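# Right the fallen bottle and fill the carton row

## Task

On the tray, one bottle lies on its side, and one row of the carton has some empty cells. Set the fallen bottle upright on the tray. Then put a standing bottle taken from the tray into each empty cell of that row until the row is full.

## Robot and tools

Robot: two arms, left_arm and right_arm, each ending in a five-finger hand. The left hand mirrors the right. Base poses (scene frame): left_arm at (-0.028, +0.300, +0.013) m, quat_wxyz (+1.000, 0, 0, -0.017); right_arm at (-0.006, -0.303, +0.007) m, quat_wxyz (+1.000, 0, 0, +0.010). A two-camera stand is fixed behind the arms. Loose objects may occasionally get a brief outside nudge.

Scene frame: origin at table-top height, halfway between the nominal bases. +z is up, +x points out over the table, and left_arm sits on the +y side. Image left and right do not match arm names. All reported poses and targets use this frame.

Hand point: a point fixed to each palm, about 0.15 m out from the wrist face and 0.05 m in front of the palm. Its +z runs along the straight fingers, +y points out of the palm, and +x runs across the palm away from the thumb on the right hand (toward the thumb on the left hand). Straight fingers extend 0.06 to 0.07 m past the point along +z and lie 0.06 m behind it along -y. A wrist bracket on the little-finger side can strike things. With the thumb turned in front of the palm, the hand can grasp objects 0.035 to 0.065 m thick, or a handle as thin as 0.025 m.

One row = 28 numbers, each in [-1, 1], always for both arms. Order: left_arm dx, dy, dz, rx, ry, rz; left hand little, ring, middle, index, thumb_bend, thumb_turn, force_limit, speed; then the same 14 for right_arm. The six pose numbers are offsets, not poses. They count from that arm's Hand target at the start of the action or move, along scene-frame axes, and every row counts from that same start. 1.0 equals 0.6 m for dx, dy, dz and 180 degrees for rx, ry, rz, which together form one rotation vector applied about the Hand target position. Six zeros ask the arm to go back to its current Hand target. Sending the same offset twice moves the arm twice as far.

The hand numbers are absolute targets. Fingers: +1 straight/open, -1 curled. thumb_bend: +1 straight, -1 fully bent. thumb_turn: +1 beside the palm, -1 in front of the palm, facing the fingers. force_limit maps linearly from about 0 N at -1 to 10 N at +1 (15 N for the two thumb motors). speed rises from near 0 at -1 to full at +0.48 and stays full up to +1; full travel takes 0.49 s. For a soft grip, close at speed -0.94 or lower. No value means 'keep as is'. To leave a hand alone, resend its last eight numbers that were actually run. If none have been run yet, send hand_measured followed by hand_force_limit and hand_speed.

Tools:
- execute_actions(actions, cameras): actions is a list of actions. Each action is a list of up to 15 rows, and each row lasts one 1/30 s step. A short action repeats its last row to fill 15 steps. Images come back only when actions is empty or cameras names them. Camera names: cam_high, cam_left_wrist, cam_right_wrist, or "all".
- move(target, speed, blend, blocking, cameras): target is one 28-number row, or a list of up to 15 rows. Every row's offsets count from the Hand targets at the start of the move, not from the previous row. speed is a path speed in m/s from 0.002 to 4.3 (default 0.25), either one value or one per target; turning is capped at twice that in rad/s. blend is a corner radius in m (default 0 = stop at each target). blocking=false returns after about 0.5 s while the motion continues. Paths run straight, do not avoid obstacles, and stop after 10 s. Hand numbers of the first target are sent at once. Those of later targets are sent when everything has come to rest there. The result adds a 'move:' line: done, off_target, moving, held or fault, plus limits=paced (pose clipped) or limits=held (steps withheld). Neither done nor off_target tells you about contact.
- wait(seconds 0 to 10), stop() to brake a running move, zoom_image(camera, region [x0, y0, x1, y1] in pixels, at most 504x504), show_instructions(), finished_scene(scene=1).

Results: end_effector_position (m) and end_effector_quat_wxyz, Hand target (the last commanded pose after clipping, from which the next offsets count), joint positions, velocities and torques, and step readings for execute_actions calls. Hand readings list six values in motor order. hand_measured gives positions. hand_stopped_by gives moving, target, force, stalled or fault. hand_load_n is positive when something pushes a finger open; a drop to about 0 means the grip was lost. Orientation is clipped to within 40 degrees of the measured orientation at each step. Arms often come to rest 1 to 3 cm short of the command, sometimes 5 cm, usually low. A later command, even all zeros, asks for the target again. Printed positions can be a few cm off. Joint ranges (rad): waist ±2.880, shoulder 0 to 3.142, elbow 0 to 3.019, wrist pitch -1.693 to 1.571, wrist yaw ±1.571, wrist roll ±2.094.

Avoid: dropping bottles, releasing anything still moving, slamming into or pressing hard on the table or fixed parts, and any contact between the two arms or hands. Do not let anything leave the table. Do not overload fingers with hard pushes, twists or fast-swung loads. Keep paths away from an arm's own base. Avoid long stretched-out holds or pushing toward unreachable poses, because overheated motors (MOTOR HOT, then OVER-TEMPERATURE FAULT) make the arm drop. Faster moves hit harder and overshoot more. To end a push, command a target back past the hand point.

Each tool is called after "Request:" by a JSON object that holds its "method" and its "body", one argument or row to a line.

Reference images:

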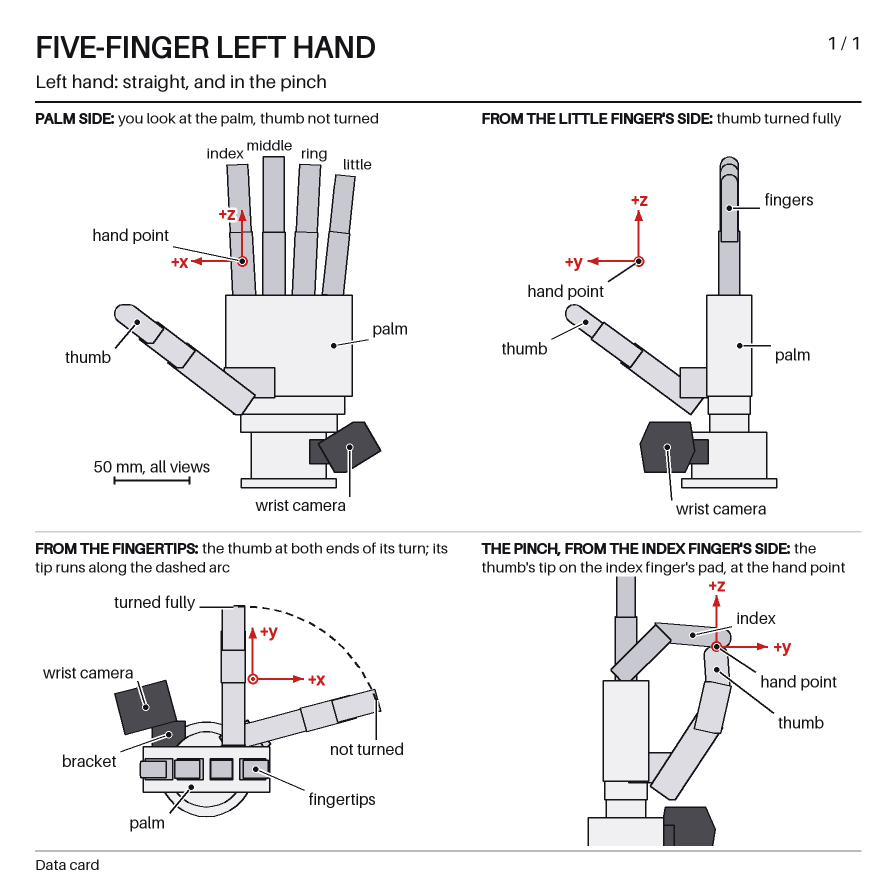

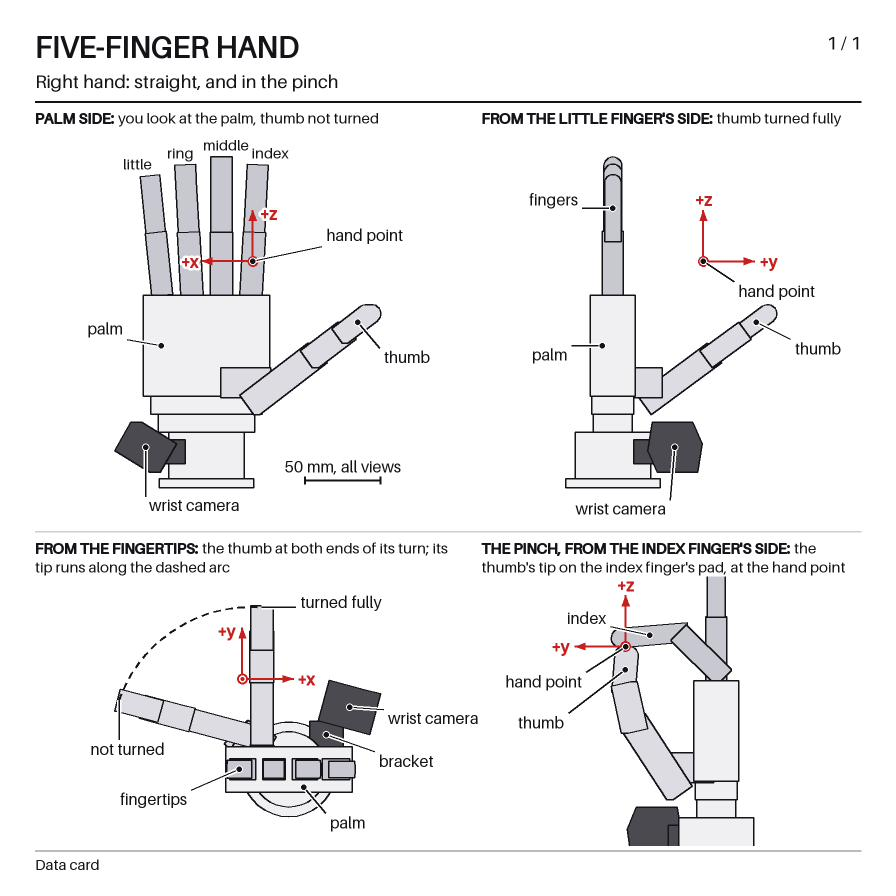

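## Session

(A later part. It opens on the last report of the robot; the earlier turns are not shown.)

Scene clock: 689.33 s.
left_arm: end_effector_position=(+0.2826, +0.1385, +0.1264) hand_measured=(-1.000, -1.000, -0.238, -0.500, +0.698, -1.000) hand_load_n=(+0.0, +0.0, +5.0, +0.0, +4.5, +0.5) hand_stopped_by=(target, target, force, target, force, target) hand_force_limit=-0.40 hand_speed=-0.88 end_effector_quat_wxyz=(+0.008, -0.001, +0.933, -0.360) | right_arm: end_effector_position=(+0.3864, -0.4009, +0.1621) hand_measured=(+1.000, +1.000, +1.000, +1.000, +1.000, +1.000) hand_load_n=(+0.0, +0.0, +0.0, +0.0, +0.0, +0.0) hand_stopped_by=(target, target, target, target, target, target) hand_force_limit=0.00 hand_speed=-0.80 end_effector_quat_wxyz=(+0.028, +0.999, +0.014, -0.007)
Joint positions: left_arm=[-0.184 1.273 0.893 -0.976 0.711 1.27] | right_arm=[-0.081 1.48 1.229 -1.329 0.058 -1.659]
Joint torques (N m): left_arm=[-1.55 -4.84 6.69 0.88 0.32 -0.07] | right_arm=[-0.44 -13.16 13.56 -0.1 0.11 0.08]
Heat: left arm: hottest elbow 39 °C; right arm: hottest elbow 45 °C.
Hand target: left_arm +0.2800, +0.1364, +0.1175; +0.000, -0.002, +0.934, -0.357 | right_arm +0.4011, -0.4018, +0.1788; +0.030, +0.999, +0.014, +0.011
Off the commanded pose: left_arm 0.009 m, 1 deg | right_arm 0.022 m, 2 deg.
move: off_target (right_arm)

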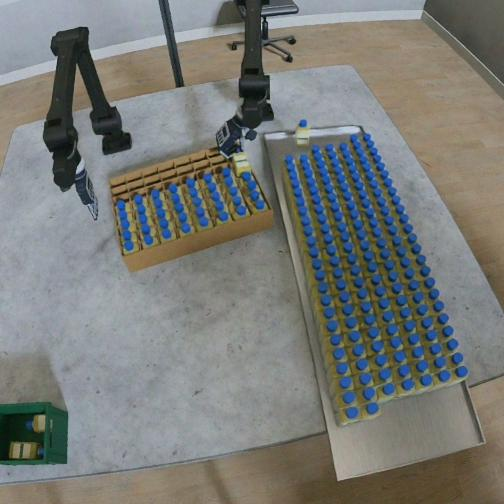

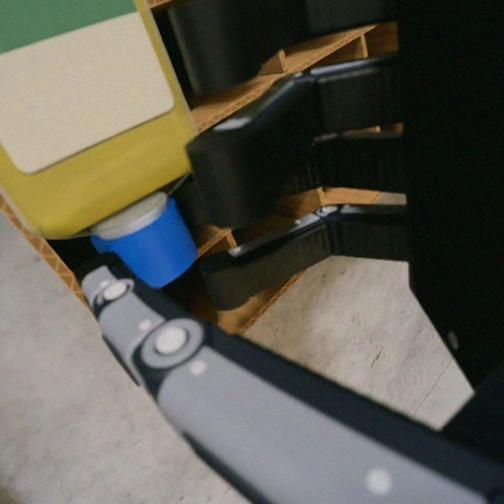

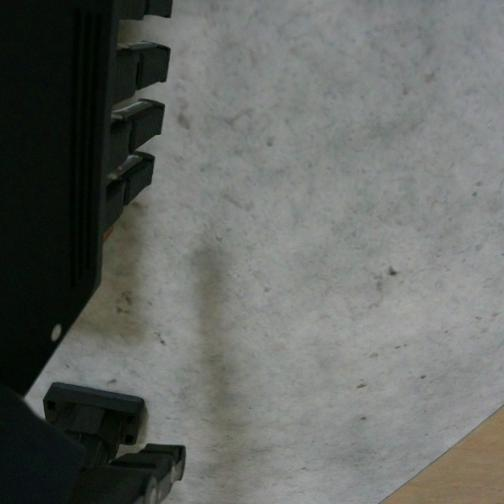

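Request:
{"method": "move", "body": {
  "target": [
    [0.0293,0.0118,0.145,0,0,0,-1,-1,-0.5,-0.5,0.2,-1,-0.4,-0.88,0,0,0,0,0,0,1,1,1,1,1,1,0,-0.8]
  ],
  "speed": 0.04,
  "cameras": ["all"]
}}

Scene clock: 692.73 s.
left_arm: end_effector_position=(+0.2829, +0.1411, +0.1863) hand_measured=(-1.000, -1.000, -0.238, -0.500, +0.698, -1.000) hand_load_n=(+0.0, +0.0, +0.0, +0.0, +0.0, +0.0) hand_stopped_by=(target, target, force, target, force, target) hand_force_limit=-0.40 hand_speed=-0.88 end_effector_quat_wxyz=(-0.021, -0.005, +0.935, -0.353) | right_arm: end_effector_position=(+0.3864, -0.4009, +0.1621) hand_measured=(+1.000, +1.000, +1.000, +1.000, +1.000, +1.000) hand_load_n=(+0.0, +0.0, +0.0, +0.0, +0.0, +0.0) hand_stopped_by=(target, target, target, target, target, target) hand_force_limit=0.00 hand_speed=-0.80 end_effector_quat_wxyz=(+0.028, +0.999, +0.014, -0.007)
Joint positions: left_arm=[-0.178 1.27 1.055 -1.217 0.712 1.295] | right_arm=[-0.081 1.48 1.229 -1.329 0.058 -1.659]
Joint torques (N m): left_arm=[0.26 -6.77 11.08 -0.06 0.46 0.05] | right_arm=[-0.44 -13.22 13.56 -0.12 0.1 0.08]
Heat: left arm: hottest elbow 40 °C; right arm: hottest elbow 45 °C.
Hand target: left_arm +0.2975, +0.1435, +0.2044; +0.000, -0.002, +0.934, -0.357 | right_arm +0.4011, -0.4018, +0.1788; +0.030, +0.999, +0.014, +0.011
Off the commanded pose: left_arm 0.023 m, 2 deg | right_arm 0.022 m, 2 deg.
move: off_target (left_arm, right_arm)

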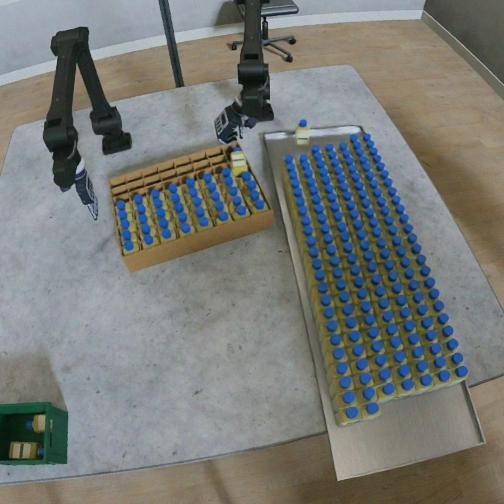

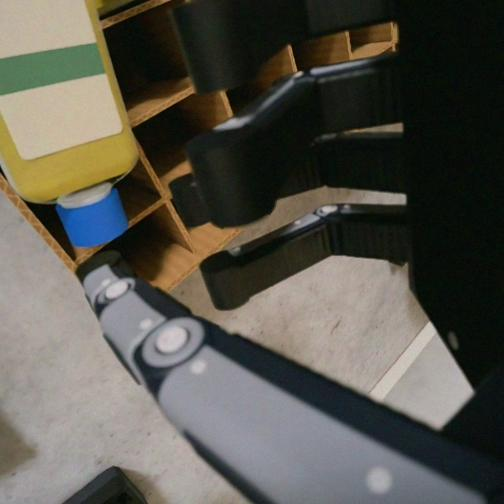

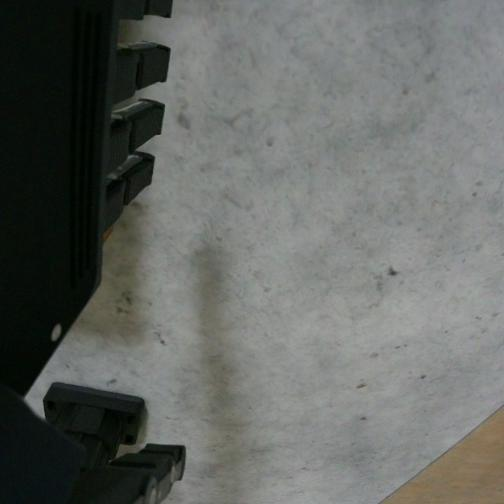

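Request:
{"method": "zoom_image", "body": {
  "camera": "cam_left_wrist",
  "region": [0, 60, 250, 310]
}}

Scaled by 2.016.

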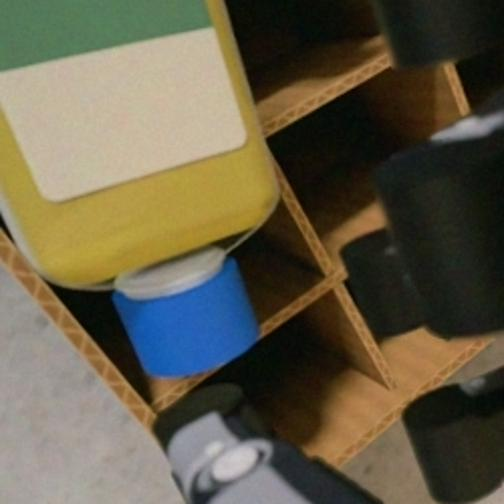

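Request:
{"method": "move", "body": {
  "target": [
    [-0.04,0.0137,-0.065,0,0,-0.0828,-1,-1,-0.03,-0.5,0.85,-1,-0.4,-0.8,0,0,0,0,0,0,1,1,1,1,1,1,0,-0.8]
  ],
  "speed": 0.08,
  "cameras": ["cam_left_wrist"]
}}

Request:
{"method": "zoom_image", "body": {
  "camera": "cam_left_wrist",
  "region": [0, 60, 250, 310]
}}

Scene clock: 698.43 s.
left_arm: end_effector_position=(+0.2751, +0.1494, +0.1710) hand_measured=(-1.000, -1.000, -0.030, -0.500, +0.850, -1.000) hand_load_n=(+0.0, +0.0, +0.0, +0.0, +0.0, +0.0) hand_stopped_by=(target, target, target, target, target, target) hand_force_limit=-0.40 hand_speed=-0.80 end_effector_quat_wxyz=(-0.034, +0.124, +0.926, -0.354) | right_arm: end_effector_position=(+0.3864, -0.4009, +0.1621) hand_measured=(+1.000, +1.000, +1.000, +1.000, +1.000, +1.000) hand_load_n=(+0.0, +0.0, +0.0, +0.0, +0.0, +0.0) hand_stopped_by=(target, target, target, target, target, target) hand_force_limit=0.00 hand_speed=-0.80 end_effector_quat_wxyz=(+0.028, +0.999, +0.014, -0.007)
Joint positions: left_arm=[-0.178 1.309 1.055 -1.332 0.728 1.63] | right_arm=[-0.081 1.48 1.229 -1.329 0.058 -1.659]
Joint torques (N m): left_arm=[-0.32 -5.3 7.32 -0.35 0.53 0.05] | right_arm=[-0.5 -13.16 13.56 -0.12 0.1 0.08]
Heat: left arm: hottest elbow 40 °C; right arm: hottest elbow 45 °C.
Hand target: left_arm +0.2734, +0.1517, +0.1654; -0.046, +0.119, +0.926, -0.354 | right_arm +0.4011, -0.4018, +0.1788; +0.030, +0.999, +0.014, +0.011
Off the commanded pose: left_arm 0.006 m, 1 deg | right_arm 0.022 m, 2 deg.
move: off_target (right_arm)
Images, in order (width x height): cam_left_wrist 504x504.

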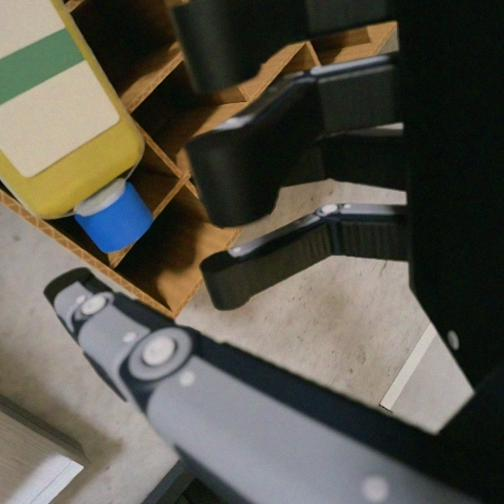

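Scaled by 2.016.

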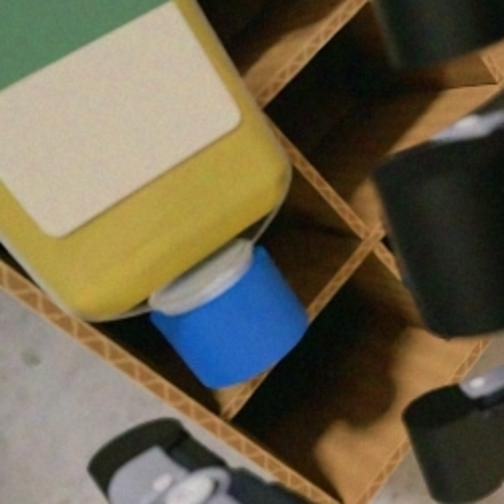

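Request:
{"method": "move", "body": {
  "target": [
    [-0.0015,0.0022,-0.0615,0,0,0,-1,-1,-0.03,-0.5,0.85,-1,-0.4,-0.8,0,0,0,0,0,0,1,1,1,1,1,1,0,-0.8]
  ],
  "speed": 0.06,
  "cameras": ["cam_left_wrist"]
}}

Request:
{"method": "zoom_image", "body": {
  "camera": "cam_left_wrist",
  "region": [0, 60, 250, 310]
}}

Scene clock: 700.53 s.
left_arm: end_effector_position=(+0.2717, +0.1503, +0.1374) hand_measured=(-1.000, -1.000, -0.030, -0.500, +0.850, -1.000) hand_load_n=(+0.0, -0.5, +0.0, +0.0, -0.5, +0.0) hand_stopped_by=(target, target, target, target, target, target) hand_force_limit=-0.40 hand_speed=-0.80 end_effector_quat_wxyz=(-0.042, +0.123, +0.926, -0.354) | right_arm: end_effector_position=(+0.3864, -0.4009, +0.1621) hand_measured=(+1.000, +1.000, +1.000, +1.000, +1.000, +1.000) hand_load_n=(+0.0, +0.0, +0.0, +0.0, +0.0, +0.0) hand_stopped_by=(target, target, target, target, target, target) hand_force_limit=0.00 hand_speed=-0.80 end_effector_quat_wxyz=(+0.028, +0.999, +0.014, -0.007)
Joint positions: left_arm=[-0.178 1.34 0.99 -1.255 0.728 1.635] | right_arm=[-0.081 1.48 1.229 -1.329 0.058 -1.659]
Joint torques (N m): left_arm=[-0.09 -5.48 6.43 0.39 0.53 0.04] | right_arm=[-0.5 -13.16 13.56 -0.12 0.11 0.09]
Heat: left arm: hottest elbow 40 °C; right arm: hottest elbow 45 °C.
Hand target: left_arm +0.2726, +0.1530, +0.1286; -0.046, +0.119, +0.926, -0.354 | right_arm +0.4011, -0.4018, +0.1788; +0.030, +0.999, +0.014, +0.011
Off the commanded pose: left_arm 0.009 m, 1 deg | right_arm 0.022 m, 2 deg.
move: off_target (right_arm)
Images, in order (width x height): cam_left_wrist 504x504.

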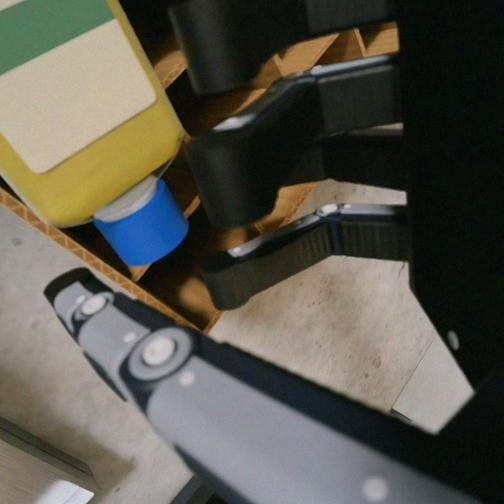

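Scaled by 2.016.

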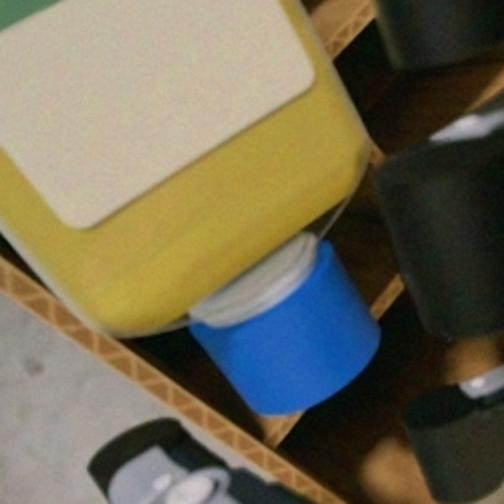

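Request:
{"method": "move", "body": {
  "target": [
    [0.0027,0.0027,-0.031,0,0,0,-1,-1,-0.03,-0.5,0.85,-1,-0.4,-0.8,0,0,0,0,0,0,1,1,1,1,1,1,0,-0.8]
  ],
  "speed": 0.05,
  "cameras": ["cam_left_wrist"]
}}

Request:
{"method": "zoom_image", "body": {
  "camera": "cam_left_wrist",
  "region": [0, 60, 250, 310]
}}

Scene clock: 702.20 s.
left_arm: end_effector_position=(+0.2721, +0.1502, +0.1197) hand_measured=(-1.000, -1.000, -0.030, -0.500, +0.850, -1.000) hand_load_n=(+0.0, +0.0, +0.0, -1.0, +0.0, +0.0) hand_stopped_by=(target, target, target, target, target, target) hand_force_limit=-0.40 hand_speed=-0.80 end_effector_quat_wxyz=(-0.045, +0.125, +0.926, -0.354) | right_arm: end_effector_position=(+0.3864, -0.4009, +0.1621) hand_measured=(+1.000, +1.000, +1.000, +1.000, +1.000, +1.000) hand_load_n=(+0.0, +0.0, +0.0, +0.0, +0.0, +0.0) hand_stopped_by=(target, target, target, target, target, target) hand_force_limit=0.00 hand_speed=-0.80 end_effector_quat_wxyz=(+0.028, +0.999, +0.014, -0.007)
Joint positions: left_arm=[-0.178 1.363 0.962 -1.211 0.728 1.641] | right_arm=[-0.081 1.48 1.229 -1.329 0.058 -1.659]
Joint torques (N m): left_arm=[0.38 -5.48 6.22 0.57 0.51 0.05] | right_arm=[-0.44 -13.22 13.56 -0.12 0.11 0.08]
Heat: left arm: hottest elbow 40 °C; right arm: hottest elbow 45 °C.
Hand target: left_arm +0.2743, +0.1546, +0.1100; -0.046, +0.119, +0.926, -0.354 | right_arm +0.4011, -0.4018, +0.1788; +0.030, +0.999, +0.014, +0.011
Off the commanded pose: left_arm 0.011 m, 1 deg | right_arm 0.022 m, 2 deg.
move: off_target (left_arm, right_arm)
Images, in order (width x height): cam_left_wrist 504x504.

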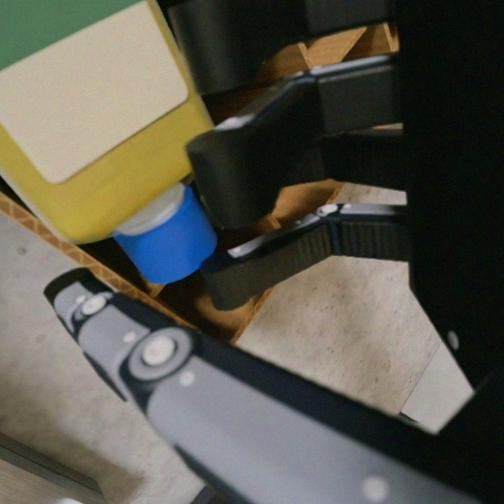

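Scaled by 2.016.

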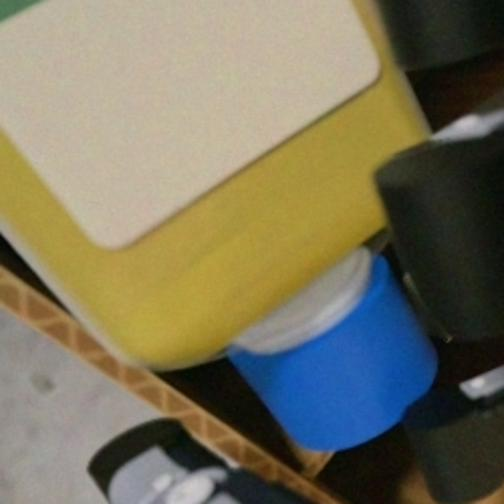

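Request:
{"method": "move", "body": {
  "target": [
    [0,0,0,0,0,0,-1,-1,-0.5,-0.5,0.2,-1,-0.4,-0.88,0,0,0,0,0,0,1,1,1,1,1,1,0,-0.8]
  ],
  "speed": 0.05,
  "cameras": ["cam_left_wrist"]
}}

Scene clock: 704.23 s.
left_arm: end_effector_position=(+0.2724, +0.1491, +0.1197) hand_measured=(-1.000, -1.000, -0.162, -0.500, +0.652, -1.000) hand_load_n=(+0.0, +0.5, +4.5, +0.0, +5.0, +1.0) hand_stopped_by=(target, target, force, target, force, target) hand_force_limit=-0.40 hand_speed=-0.88 end_effector_quat_wxyz=(-0.044, +0.124, +0.925, -0.356) | right_arm: end_effector_position=(+0.3864, -0.4009, +0.1621) hand_measured=(+1.000, +1.000, +1.000, +1.000, +1.000, +1.000) hand_load_n=(+0.0, +0.0, +0.0, +0.0, +0.0, +0.0) hand_stopped_by=(target, target, target, target, target, target) hand_force_limit=0.00 hand_speed=-0.80 end_effector_quat_wxyz=(+0.028, +0.999, +0.014, -0.007)
Joint positions: left_arm=[-0.178 1.364 0.962 -1.209 0.733 1.641] | right_arm=[-0.081 1.48 1.229 -1.329 0.058 -1.659]
Joint torques (N m): left_arm=[0.32 -5.6 6.23 0.51 0.33 0.05] | right_arm=[-0.5 -13.22 13.57 -0.12 0.11 0.08]
Heat: left arm: hottest elbow 40 °C; right arm: hottest elbow 45 °C.
Hand target: left_arm +0.2743, +0.1546, +0.1101; -0.046, +0.119, +0.926, -0.354 | right_arm +0.4011, -0.4018, +0.1788; +0.030, +0.999, +0.014, +0.011
Off the commanded pose: left_arm 0.011 m, 1 deg | right_arm 0.022 m, 2 deg.
move: off_target (left_arm, right_arm)
Images, in order (width x height): cam_left_wrist 504x504.

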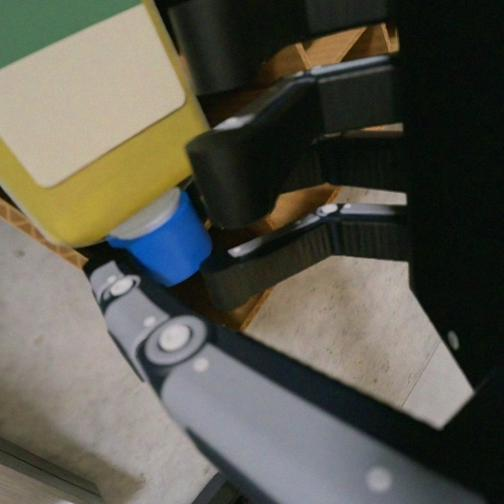

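Request:
{"method": "move", "body": {
  "target": [
    [0.0212,-0.001,0.08,0,0,0,-1,-1,-0.5,-0.5,0.2,-1,-0.4,-0.88,0,0,0,0,0,0,1,1,1,1,1,1,0,-0.8]
  ],
  "speed": 0.04,
  "cameras": ["cam_left_wrist"]
}}

Scene clock: 706.30 s.
left_arm: end_effector_position=(+0.2714, +0.1517, +0.1450) hand_measured=(-1.000, -1.000, -0.162, -0.500, +0.652, -1.000) hand_load_n=(+0.0, +0.0, +0.0, +0.0, +0.0, +0.0) hand_stopped_by=(target, target, force, target, force, target) hand_force_limit=-0.40 hand_speed=-0.88 end_effector_quat_wxyz=(-0.063, +0.118, +0.926, -0.354) | right_arm: end_effector_position=(+0.3864, -0.4009, +0.1621) hand_measured=(+1.000, +1.000, +1.000, +1.000, +1.000, +1.000) hand_load_n=(+0.0, +0.0, +0.0, +0.0, +0.0, +0.0) hand_stopped_by=(target, target, target, target, target, target) hand_force_limit=0.00 hand_speed=-0.80 end_effector_quat_wxyz=(+0.028, +0.999, +0.014, -0.007)
Joint positions: left_arm=[-0.173 1.364 1.029 -1.321 0.731 1.65] | right_arm=[-0.081 1.48 1.229 -1.329 0.058 -1.659]
Joint torques (N m): left_arm=[0.32 -6.95 10.26 -0.5 0.39 0.02] | right_arm=[-0.5 -13.22 13.56 -0.12 0.1 0.08]
Heat: left arm: hottest elbow 40 °C; right arm: hottest elbow 45 °C.
Hand target: left_arm +0.2870, +0.1540, +0.1580; -0.046, +0.120, +0.926, -0.354 | right_arm +0.4011, -0.4018, +0.1788; +0.030, +0.999, +0.014, +0.011
Off the commanded pose: left_arm 0.021 m, 2 deg | right_arm 0.022 m, 2 deg.
move: off_target (left_arm, right_arm)
Images, in order (width x height): cam_left_wrist 504x504.

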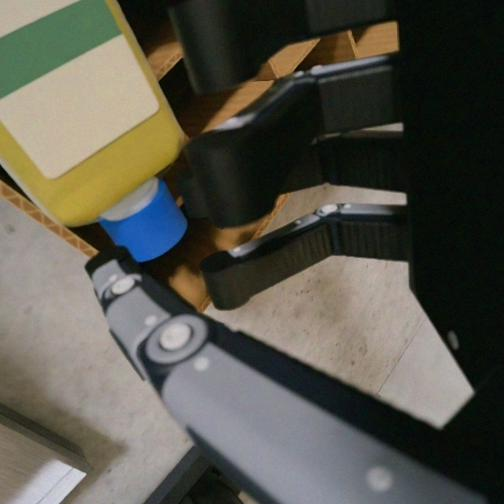

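Request:
{"method": "zoom_image", "body": {
  "camera": "cam_left_wrist",
  "region": [0, 60, 250, 310]
}}

Scaled by 2.016.

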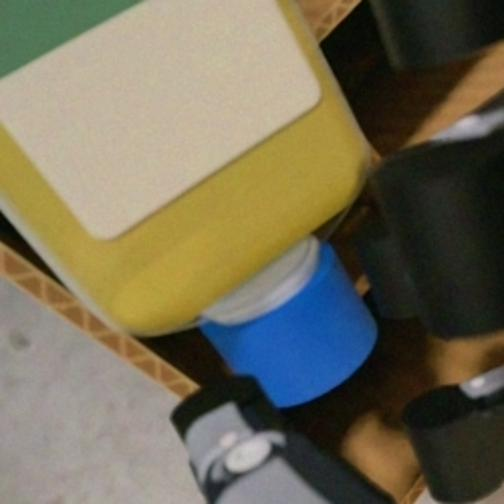

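Request:
{"method": "move", "body": {
  "target": [
    [-0.0267,0.0007,-0.0583,0,0,0,-1,-1,-0.03,-0.5,0.85,-1,-0.4,-0.8,0,0,0,0,0,0,1,1,1,1,1,1,0,-0.8]
  ],
  "speed": 0.05,
  "cameras": ["cam_left_wrist"]
}}

Request:
{"method": "zoom_image", "body": {
  "camera": "cam_left_wrist",
  "region": [0, 60, 250, 310]
}}

Scene clock: 713.03 s.
left_arm: end_effector_position=(+0.2712, +0.1514, +0.1268) hand_measured=(-1.000, -1.000, -0.030, -0.500, +0.850, -1.000) hand_load_n=(+0.0, +0.0, +0.5, +0.0, -0.5, +0.0) hand_stopped_by=(target, target, target, target, target, target) hand_force_limit=-0.40 hand_speed=-0.80 end_effector_quat_wxyz=(-0.048, +0.124, +0.925, -0.356) | right_arm: end_effector_position=(+0.3864, -0.4009, +0.1621) hand_measured=(+1.000, +1.000, +1.000, +1.000, +1.000, +1.000) hand_load_n=(+0.0, +0.0, +0.0, +0.0, +0.0, +0.0) hand_stopped_by=(target, target, target, target, target, target) hand_force_limit=0.00 hand_speed=-0.80 end_effector_quat_wxyz=(+0.028, +0.999, +0.014, -0.007)
Joint positions: left_arm=[-0.173 1.359 0.976 -1.242 0.732 1.65] | right_arm=[-0.081 1.48 1.229 -1.329 0.058 -1.659]
Joint torques (N m): left_arm=[-0.26 -6.89 6.3 0.42 0.36 -0.05] | right_arm=[-0.44 -13.22 13.56 -0.12 0.1 0.08]
Heat: left arm: hottest elbow 39 °C; right arm: hottest elbow 45 °C.
Hand target: left_arm +0.2710, +0.1544, +0.1231; -0.046, +0.120, +0.926, -0.354 | right_arm +0.4011, -0.4018, +0.1788; +0.030, +0.999, +0.014, +0.011
Off the commanded pose: left_arm 0.005 m, 1 deg | right_arm 0.022 m, 2 deg.
move: off_target (right_arm)
Images, in order (width x height): cam_left_wrist 504x504.

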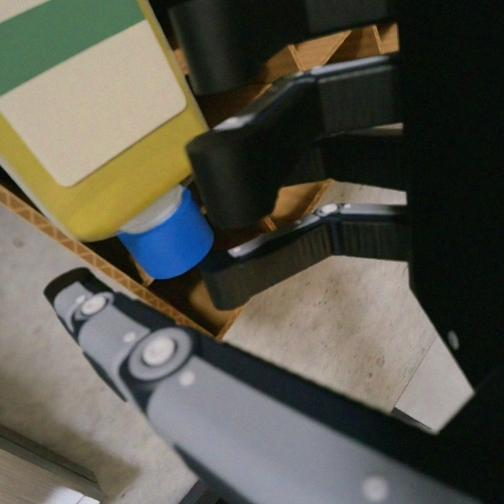

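Scaled by 2.016.

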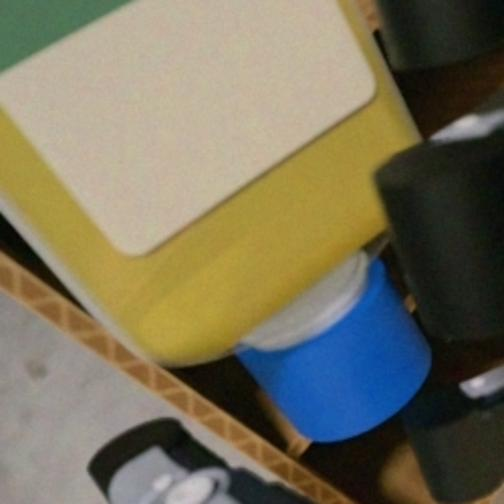

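Request:
{"method": "move", "body": {
  "target": [
    [-0.0075,-0.0015,-0.0268,0,0,0,-1,-1,-0.03,-0.5,0.85,-1,-0.4,-0.8,0,0,0,0,0,0,1,1,1,1,1,1,0,-0.8]
  ],
  "speed": 0.04,
  "cameras": ["cam_left_wrist"]
}}

Request:
{"method": "zoom_image", "body": {
  "camera": "cam_left_wrist",
  "region": [0, 60, 250, 310]
}}

Scene clock: 714.90 s.
left_arm: end_effector_position=(+0.2649, +0.1525, +0.1132) hand_measured=(-1.000, -1.000, -0.030, -0.500, +0.850, -1.000) hand_load_n=(+0.0, +0.0, +0.0, -1.0, +0.0, +0.0) hand_stopped_by=(target, target, target, target, target, target) hand_force_limit=-0.40 hand_speed=-0.80 end_effector_quat_wxyz=(-0.050, +0.119, +0.926, -0.355) | right_arm: end_effector_position=(+0.3864, -0.4009, +0.1621) hand_measured=(+1.000, +1.000, +1.000, +1.000, +1.000, +1.000) hand_load_n=(+0.0, +0.0, +0.0, +0.0, +0.0, +0.0) hand_stopped_by=(target, target, target, target, target, target) hand_force_limit=0.00 hand_speed=-0.80 end_effector_quat_wxyz=(+0.028, +0.999, +0.014, -0.007)
Joint positions: left_arm=[-0.173 1.359 0.937 -1.201 0.732 1.637] | right_arm=[-0.081 1.48 1.229 -1.329 0.058 -1.659]
Joint torques (N m): left_arm=[-0.67 -6.3 6.16 0.79 0.37 -0.02] | right_arm=[-0.5 -13.16 13.57 -0.1 0.11 0.08]
Heat: left arm: hottest elbow 39 °C; right arm: hottest elbow 45 °C.
Hand target: left_arm +0.2664, +0.1536, +0.1069; -0.046, +0.120, +0.926, -0.354 | right_arm +0.4011, -0.4018, +0.1788; +0.030, +0.999, +0.014, +0.011
Off the commanded pose: left_arm 0.007 m, 0 deg | right_arm 0.022 m, 2 deg.
move: off_target (right_arm)
Images, in order (width x height): cam_left_wrist 504x504.

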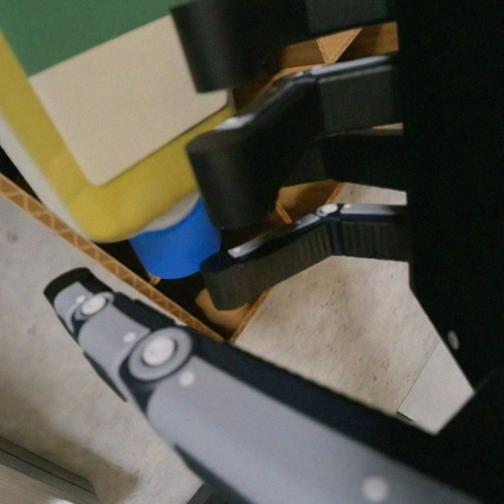

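Scaled by 2.016.

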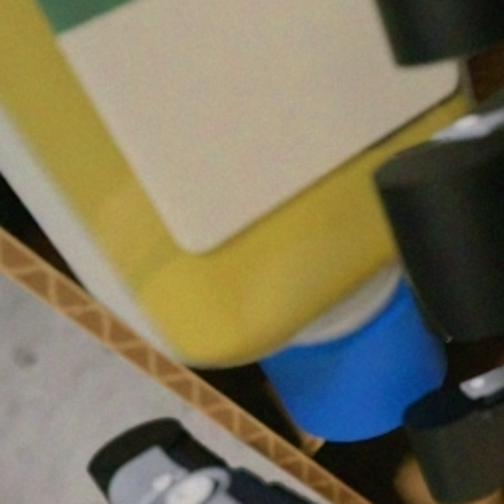

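Request:
{"method": "wait", "body": {
  "seconds": 0.1,
  "cameras": ["cam_high", "cam_left_wrist"]
}}

Request:
{"method": "zoom_image", "body": {
  "camera": "cam_high",
  "region": [210, 120, 280, 190]
}}

Scene clock: 716.10 s.
left_arm: end_effector_position=(+0.2650, +0.1526, +0.1132) hand_measured=(-1.000, -1.000, -0.030, -0.500, +0.850, -1.000) hand_load_n=(+0.5, +0.0, +0.0, -1.0, +0.0, +0.0) hand_stopped_by=(target, target, target, target, target, target) hand_force_limit=-0.40 hand_speed=-0.80 end_effector_quat_wxyz=(-0.049, +0.118, +0.926, -0.355) | right_arm: end_effector_position=(+0.3864, -0.4009, +0.1621) hand_measured=(+1.000, +1.000, +1.000, +1.000, +1.000, +1.000) hand_load_n=(+0.0, +0.0, +0.0, +0.5, +0.0, +0.0) hand_stopped_by=(target, target, target, target, target, target) hand_force_limit=0.00 hand_speed=-0.80 end_effector_quat_wxyz=(+0.028, +0.999, +0.014, -0.007)
Joint positions: left_arm=[-0.173 1.359 0.937 -1.201 0.732 1.636] | right_arm=[-0.081 1.48 1.229 -1.329 0.058 -1.659]
Joint torques (N m): left_arm=[-0.62 -6.3 6.13 0.75 0.37 0] | right_arm=[-0.44 -13.16 13.56 -0.1 0.11 0.08]
Heat: left arm: hottest elbow 39 °C; right arm: hottest elbow 45 °C.
Hand target: left_arm +0.2665, +0.1537, +0.1069; -0.046, +0.119, +0.926, -0.354 | right_arm +0.4011, -0.4018, +0.1788; +0.030, +0.999, +0.014, +0.011
Off the commanded pose: left_arm 0.007 m, 0 deg | right_arm 0.022 m, 2 deg.
wait: 0.10 s; at rest from the start
Images, in order (width x height): cam_high 504x504, cam_left_wrist 504x504.

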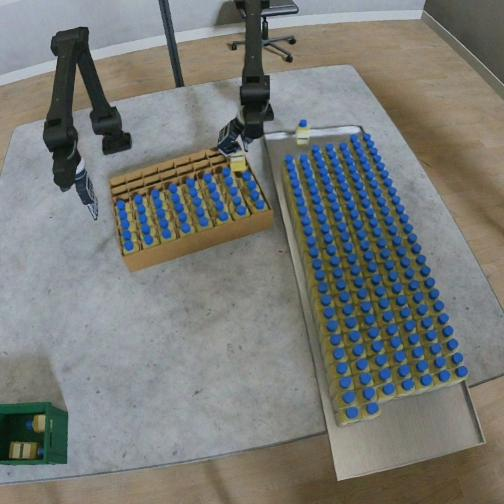

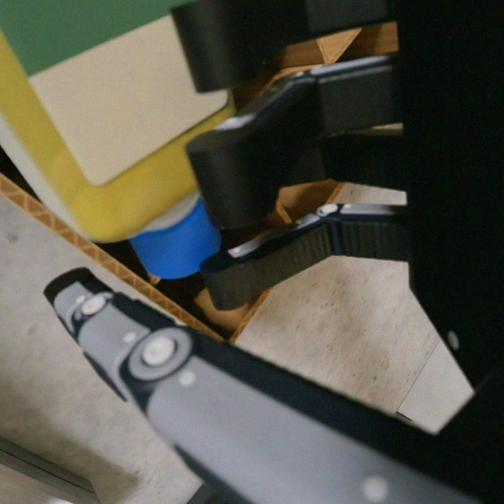

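Scaled by 7.200.

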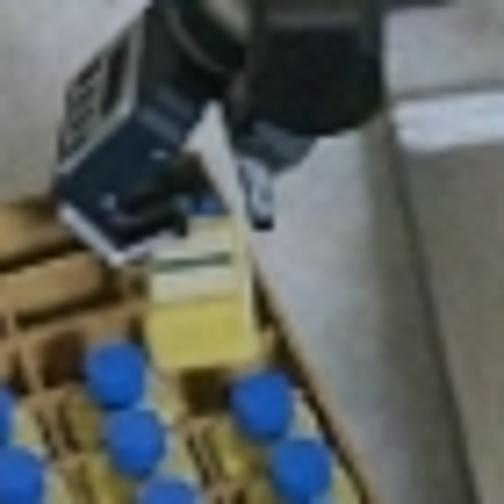

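Request:
{"method": "move", "body": {
  "target": [
    [0,0,0,0,0,0,-1,-1,-0.5,-0.5,0.2,-1,-0.1,-0.88,0,0,0,0,0,0,1,1,1,1,1,1,0,-0.8]
  ],
  "speed": 0.05,
  "cameras": ["cam_left_wrist"]
}}

Request:
{"method": "zoom_image", "body": {
  "camera": "cam_left_wrist",
  "region": [0, 60, 250, 310]
}}

Scene clock: 717.37 s.
left_arm: end_effector_position=(+0.2664, +0.1510, +0.1135) hand_measured=(-1.000, -1.000, -0.238, -0.500, +0.740, -1.000) hand_load_n=(+0.0, +0.0, +7.5, -1.5, +6.5, +1.0) hand_stopped_by=(target, target, force, target, force, target) hand_force_limit=-0.10 hand_speed=-0.88 end_effector_quat_wxyz=(-0.047, +0.119, +0.925, -0.358) | right_arm: end_effector_position=(+0.3864, -0.4009, +0.1621) hand_measured=(+1.000, +1.000, +1.000, +1.000, +1.000, +1.000) hand_load_n=(+0.0, +0.0, +0.0, +0.0, +0.0, +0.0) hand_stopped_by=(target, target, target, target, target, target) hand_force_limit=0.00 hand_speed=-0.80 end_effector_quat_wxyz=(+0.028, +0.999, +0.014, -0.007)
Joint positions: left_arm=[-0.173 1.359 0.937 -1.194 0.738 1.636] | right_arm=[-0.081 1.48 1.229 -1.329 0.058 -1.659]
Joint torques (N m): left_arm=[-0.62 -6.3 6.13 0.53 0.17 0] | right_arm=[-0.44 -13.16 13.57 -0.12 0.11 0.08]
Heat: left arm: hottest elbow 39 °C; right arm: hottest elbow 45 °C.
Hand target: left_arm +0.2664, +0.1536, +0.1069; -0.046, +0.119, +0.926, -0.354 | right_arm +0.4011, -0.4018, +0.1788; +0.030, +0.999, +0.014, +0.011
Off the commanded pose: left_arm 0.007 m, 1 deg | right_arm 0.022 m, 2 deg.
move: off_target (right_arm)
Images, in order (width x height): cam_left_wrist 504x504.

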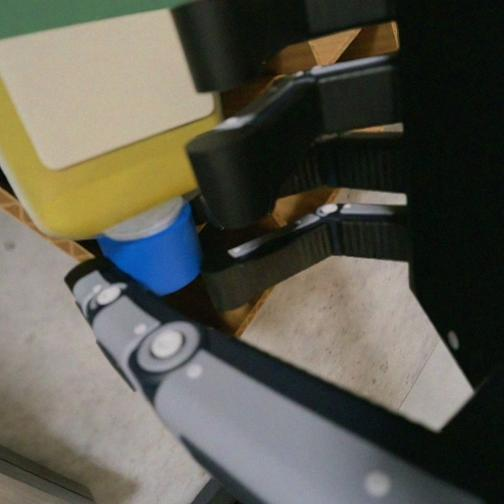

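Scaled by 2.016.

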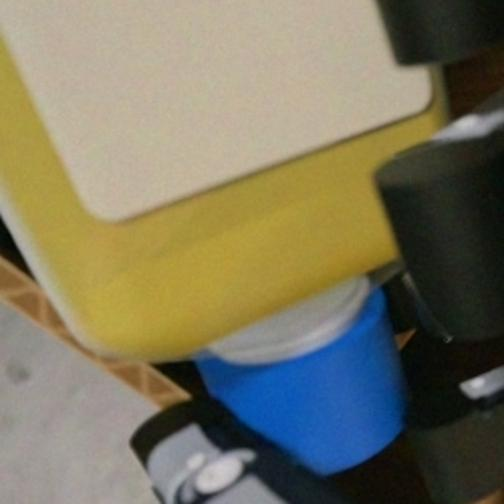

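Request:
{"method": "move", "body": {
  "target": [
    [0.0225,0.0,0.08,0,0,0,-1,-1,-0.5,-0.5,0.2,-1,-0.1,-0.88,0,0,0,0,0,0,1,1,1,1,1,1,0,-0.8]
  ],
  "speed": 0.04,
  "cameras": ["cam_left_wrist"]
}}

Request:
{"method": "zoom_image", "body": {
  "camera": "cam_left_wrist",
  "region": [0, 60, 250, 310]
}}

Scene clock: 719.43 s.
left_arm: end_effector_position=(+0.2639, +0.1533, +0.1377) hand_measured=(-1.000, -1.000, -0.238, -0.500, +0.740, -1.000) hand_load_n=(+0.0, +0.0, +5.0, +0.0, +6.5, +1.5) hand_stopped_by=(target, target, force, target, force, target) hand_force_limit=-0.10 hand_speed=-0.88 end_effector_quat_wxyz=(-0.067, +0.116, +0.926, -0.353) | right_arm: end_effector_position=(+0.3864, -0.4009, +0.1621) hand_measured=(+1.000, +1.000, +1.000, +1.000, +1.000, +1.000) hand_load_n=(+0.0, +0.0, +0.0, +0.0, -0.5, +0.0) hand_stopped_by=(target, target, target, target, target, target) hand_force_limit=0.00 hand_speed=-0.80 end_effector_quat_wxyz=(+0.028, +0.999, +0.014, -0.007)
Joint positions: left_arm=[-0.173 1.358 1.001 -1.308 0.731 1.648] | right_arm=[-0.081 1.48 1.229 -1.329 0.058 -1.659]
Joint torques (N m): left_arm=[-0.09 -7.53 10.47 -0.54 0.39 -0.02] | right_arm=[-0.5 -13.22 13.56 -0.12 0.11 0.08]
Heat: left arm: hottest elbow 39 °C; right arm: hottest elbow 45 °C.
Hand target: left_arm +0.2800, +0.1537, +0.1550; -0.046, +0.119, +0.926, -0.354 | right_arm +0.4011, -0.4018, +0.1788; +0.030, +0.999, +0.014, +0.011
Off the commanded pose: left_arm 0.023 m, 2 deg | right_arm 0.022 m, 2 deg.
move: off_target (left_arm, right_arm)
Images, in order (width x height): cam_left_wrist 504x504.

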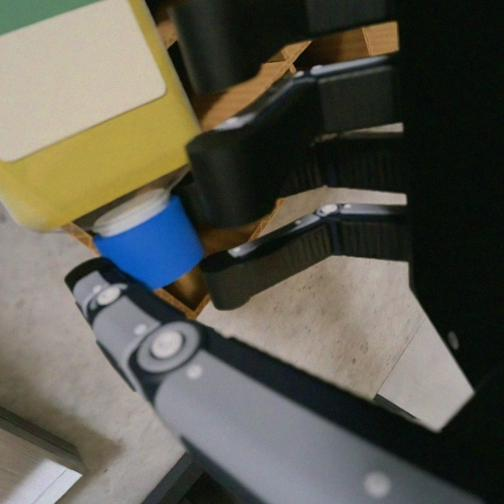

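Scaled by 2.016.

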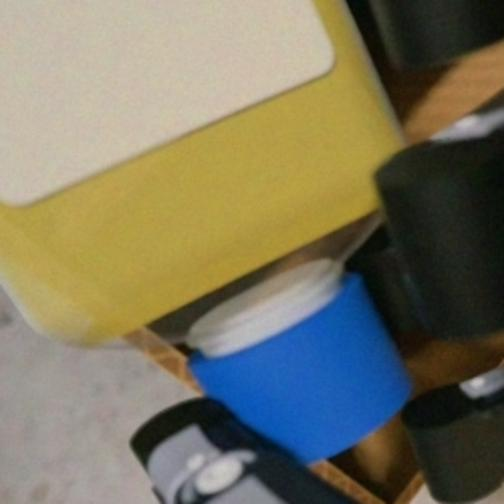

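Request:
{"method": "move", "body": {
  "target": [
    [0.02,0.0,0.05,0,0,0,-1,-1,-0.5,-0.5,0.2,-1,-0.1,-0.88,0,0,0,0,0,0,1,1,1,1,1,1,0,-0.8]
  ],
  "speed": 0.04,
  "cameras": ["cam_left_wrist","cam_high"]
}}

Request:
{"method": "zoom_image", "body": {
  "camera": "cam_high",
  "region": [210, 120, 280, 190]
}}

Scene clock: 721.07 s.
left_arm: end_effector_position=(+0.2768, +0.1514, +0.1705) hand_measured=(-1.000, -1.000, -0.238, -0.500, +0.740, -1.000) hand_load_n=(+0.0, +0.0, +4.5, +0.0, +5.5, +0.5) hand_stopped_by=(target, target, force, target, force, target) hand_force_limit=-0.10 hand_speed=-0.88 end_effector_quat_wxyz=(-0.063, +0.118, +0.926, -0.353) | right_arm: end_effector_position=(+0.3864, -0.4009, +0.1621) hand_measured=(+1.000, +1.000, +1.000, +1.000, +1.000, +1.000) hand_load_n=(+0.0, +0.0, +0.0, +0.0, +0.0, +0.0) hand_stopped_by=(target, target, target, target, target, target) hand_force_limit=0.00 hand_speed=-0.80 end_effector_quat_wxyz=(+0.028, +0.999, +0.014, -0.007)
Joint positions: left_arm=[-0.171 1.358 1.093 -1.392 0.73 1.652] | right_arm=[-0.081 1.48 1.229 -1.329 0.058 -1.659]
Joint torques (N m): left_arm=[0.26 -7 10.73 -0.64 0.41 0.02] | right_arm=[-0.44 -13.22 13.57 -0.12 0.1 0.08]
Heat: left arm: hottest elbow 39 °C; right arm: hottest elbow 45 °C.
Hand target: left_arm +0.2920, +0.1536, +0.1849; -0.046, +0.119, +0.926, -0.354 | right_arm +0.4011, -0.4018, +0.1788; +0.030, +0.999, +0.014, +0.011
Off the commanded pose: left_arm 0.021 m, 2 deg | right_arm 0.022 m, 2 deg.
move: off_target (left_arm, right_arm)
Images, in order (width x height): cam_high 504x504, cam_left_wrist 504x504.

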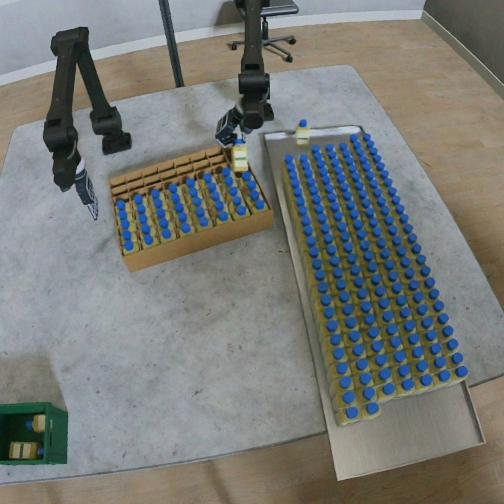

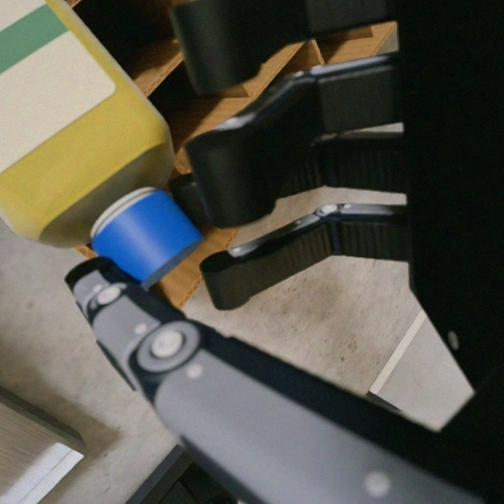

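Scaled by 7.200.

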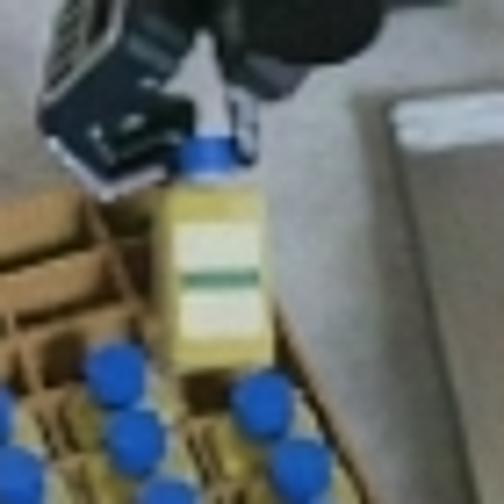

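Request:
{"method": "move", "body": {
  "target": [
    [0.035,0.0,0.1,0,0,0,-1,-1,-0.5,-0.5,0.2,-1,-0.1,-0.88,0,0,0,0,0,0,1,1,1,1,1,1,0,-0.8]
  ],
  "speed": 0.04,
  "cameras": ["cam_left_wrist","cam_high"]
}}

Request:
{"method": "zoom_image", "body": {
  "camera": "cam_high",
  "region": [210, 120, 280, 190]
}}

Scene clock: 723.57 s.
left_arm: end_effector_position=(+0.2973, +0.1511, +0.2319) hand_measured=(-1.000, -1.000, -0.238, -0.500, +0.740, -1.000) hand_load_n=(+0.0, +0.0, +4.5, +0.0, +5.0, +0.5) hand_stopped_by=(target, target, force, target, force, target) hand_force_limit=-0.10 hand_speed=-0.88 end_effector_quat_wxyz=(-0.061, +0.119, +0.926, -0.353) | right_arm: end_effector_position=(+0.3864, -0.4009, +0.1621) hand_measured=(+1.000, +1.000, +1.000, +1.000, +1.000, +1.000) hand_load_n=(+0.0, +0.0, +0.0, +0.0, +0.0, +0.0) hand_stopped_by=(target, target, target, target, target, target) hand_force_limit=0.00 hand_speed=-0.80 end_effector_quat_wxyz=(+0.028, +0.999, +0.014, -0.007)
Joint positions: left_arm=[-0.161 1.38 1.278 -1.561 0.729 1.665] | right_arm=[-0.081 1.48 1.229 -1.329 0.058 -1.659]
Joint torques (N m): left_arm=[0.32 -6.83 11.33 -0.51 0.43 0.02] | right_arm=[-0.5 -13.22 13.56 -0.1 0.11 0.08]
Heat: left arm: hottest elbow 40 °C; right arm: hottest elbow 45 °C.
Hand target: left_arm +0.3129, +0.1536, +0.2449; -0.046, +0.119, +0.926, -0.354 | right_arm +0.4011, -0.4018, +0.1788; +0.030, +0.999, +0.014, +0.011
Off the commanded pose: left_arm 0.021 m, 2 deg | right_arm 0.022 m, 2 deg.
move: off_target (left_arm, right_arm)
Images, in order (width x height): cam_high 504x504, cam_left_wrist 504x504.

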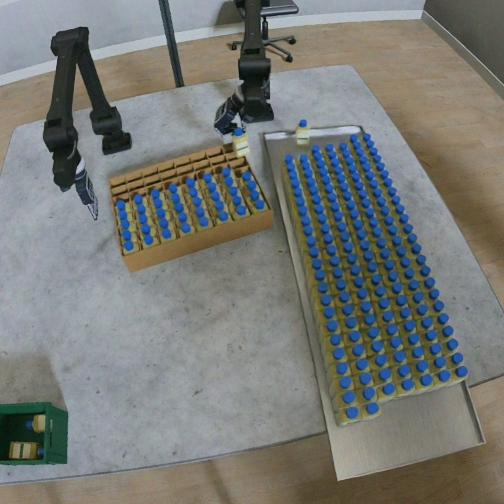

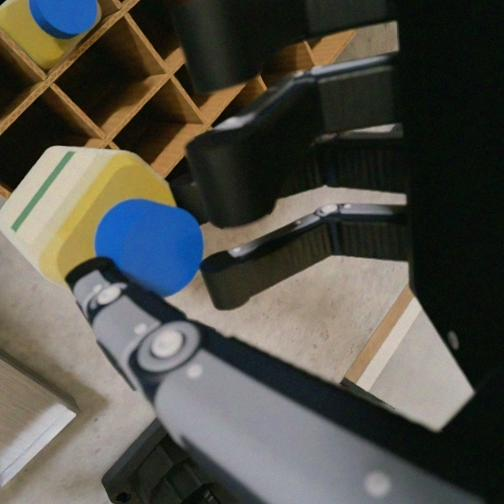

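Scaled by 7.200.

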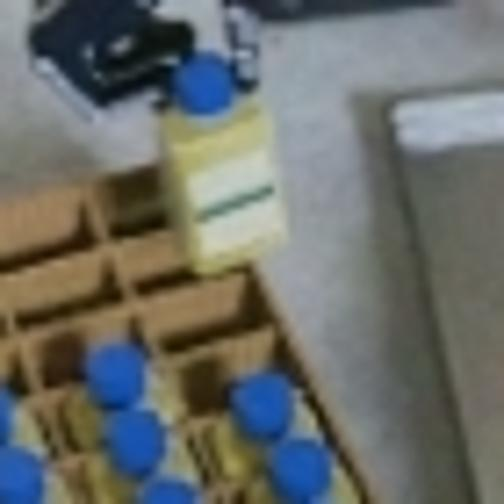

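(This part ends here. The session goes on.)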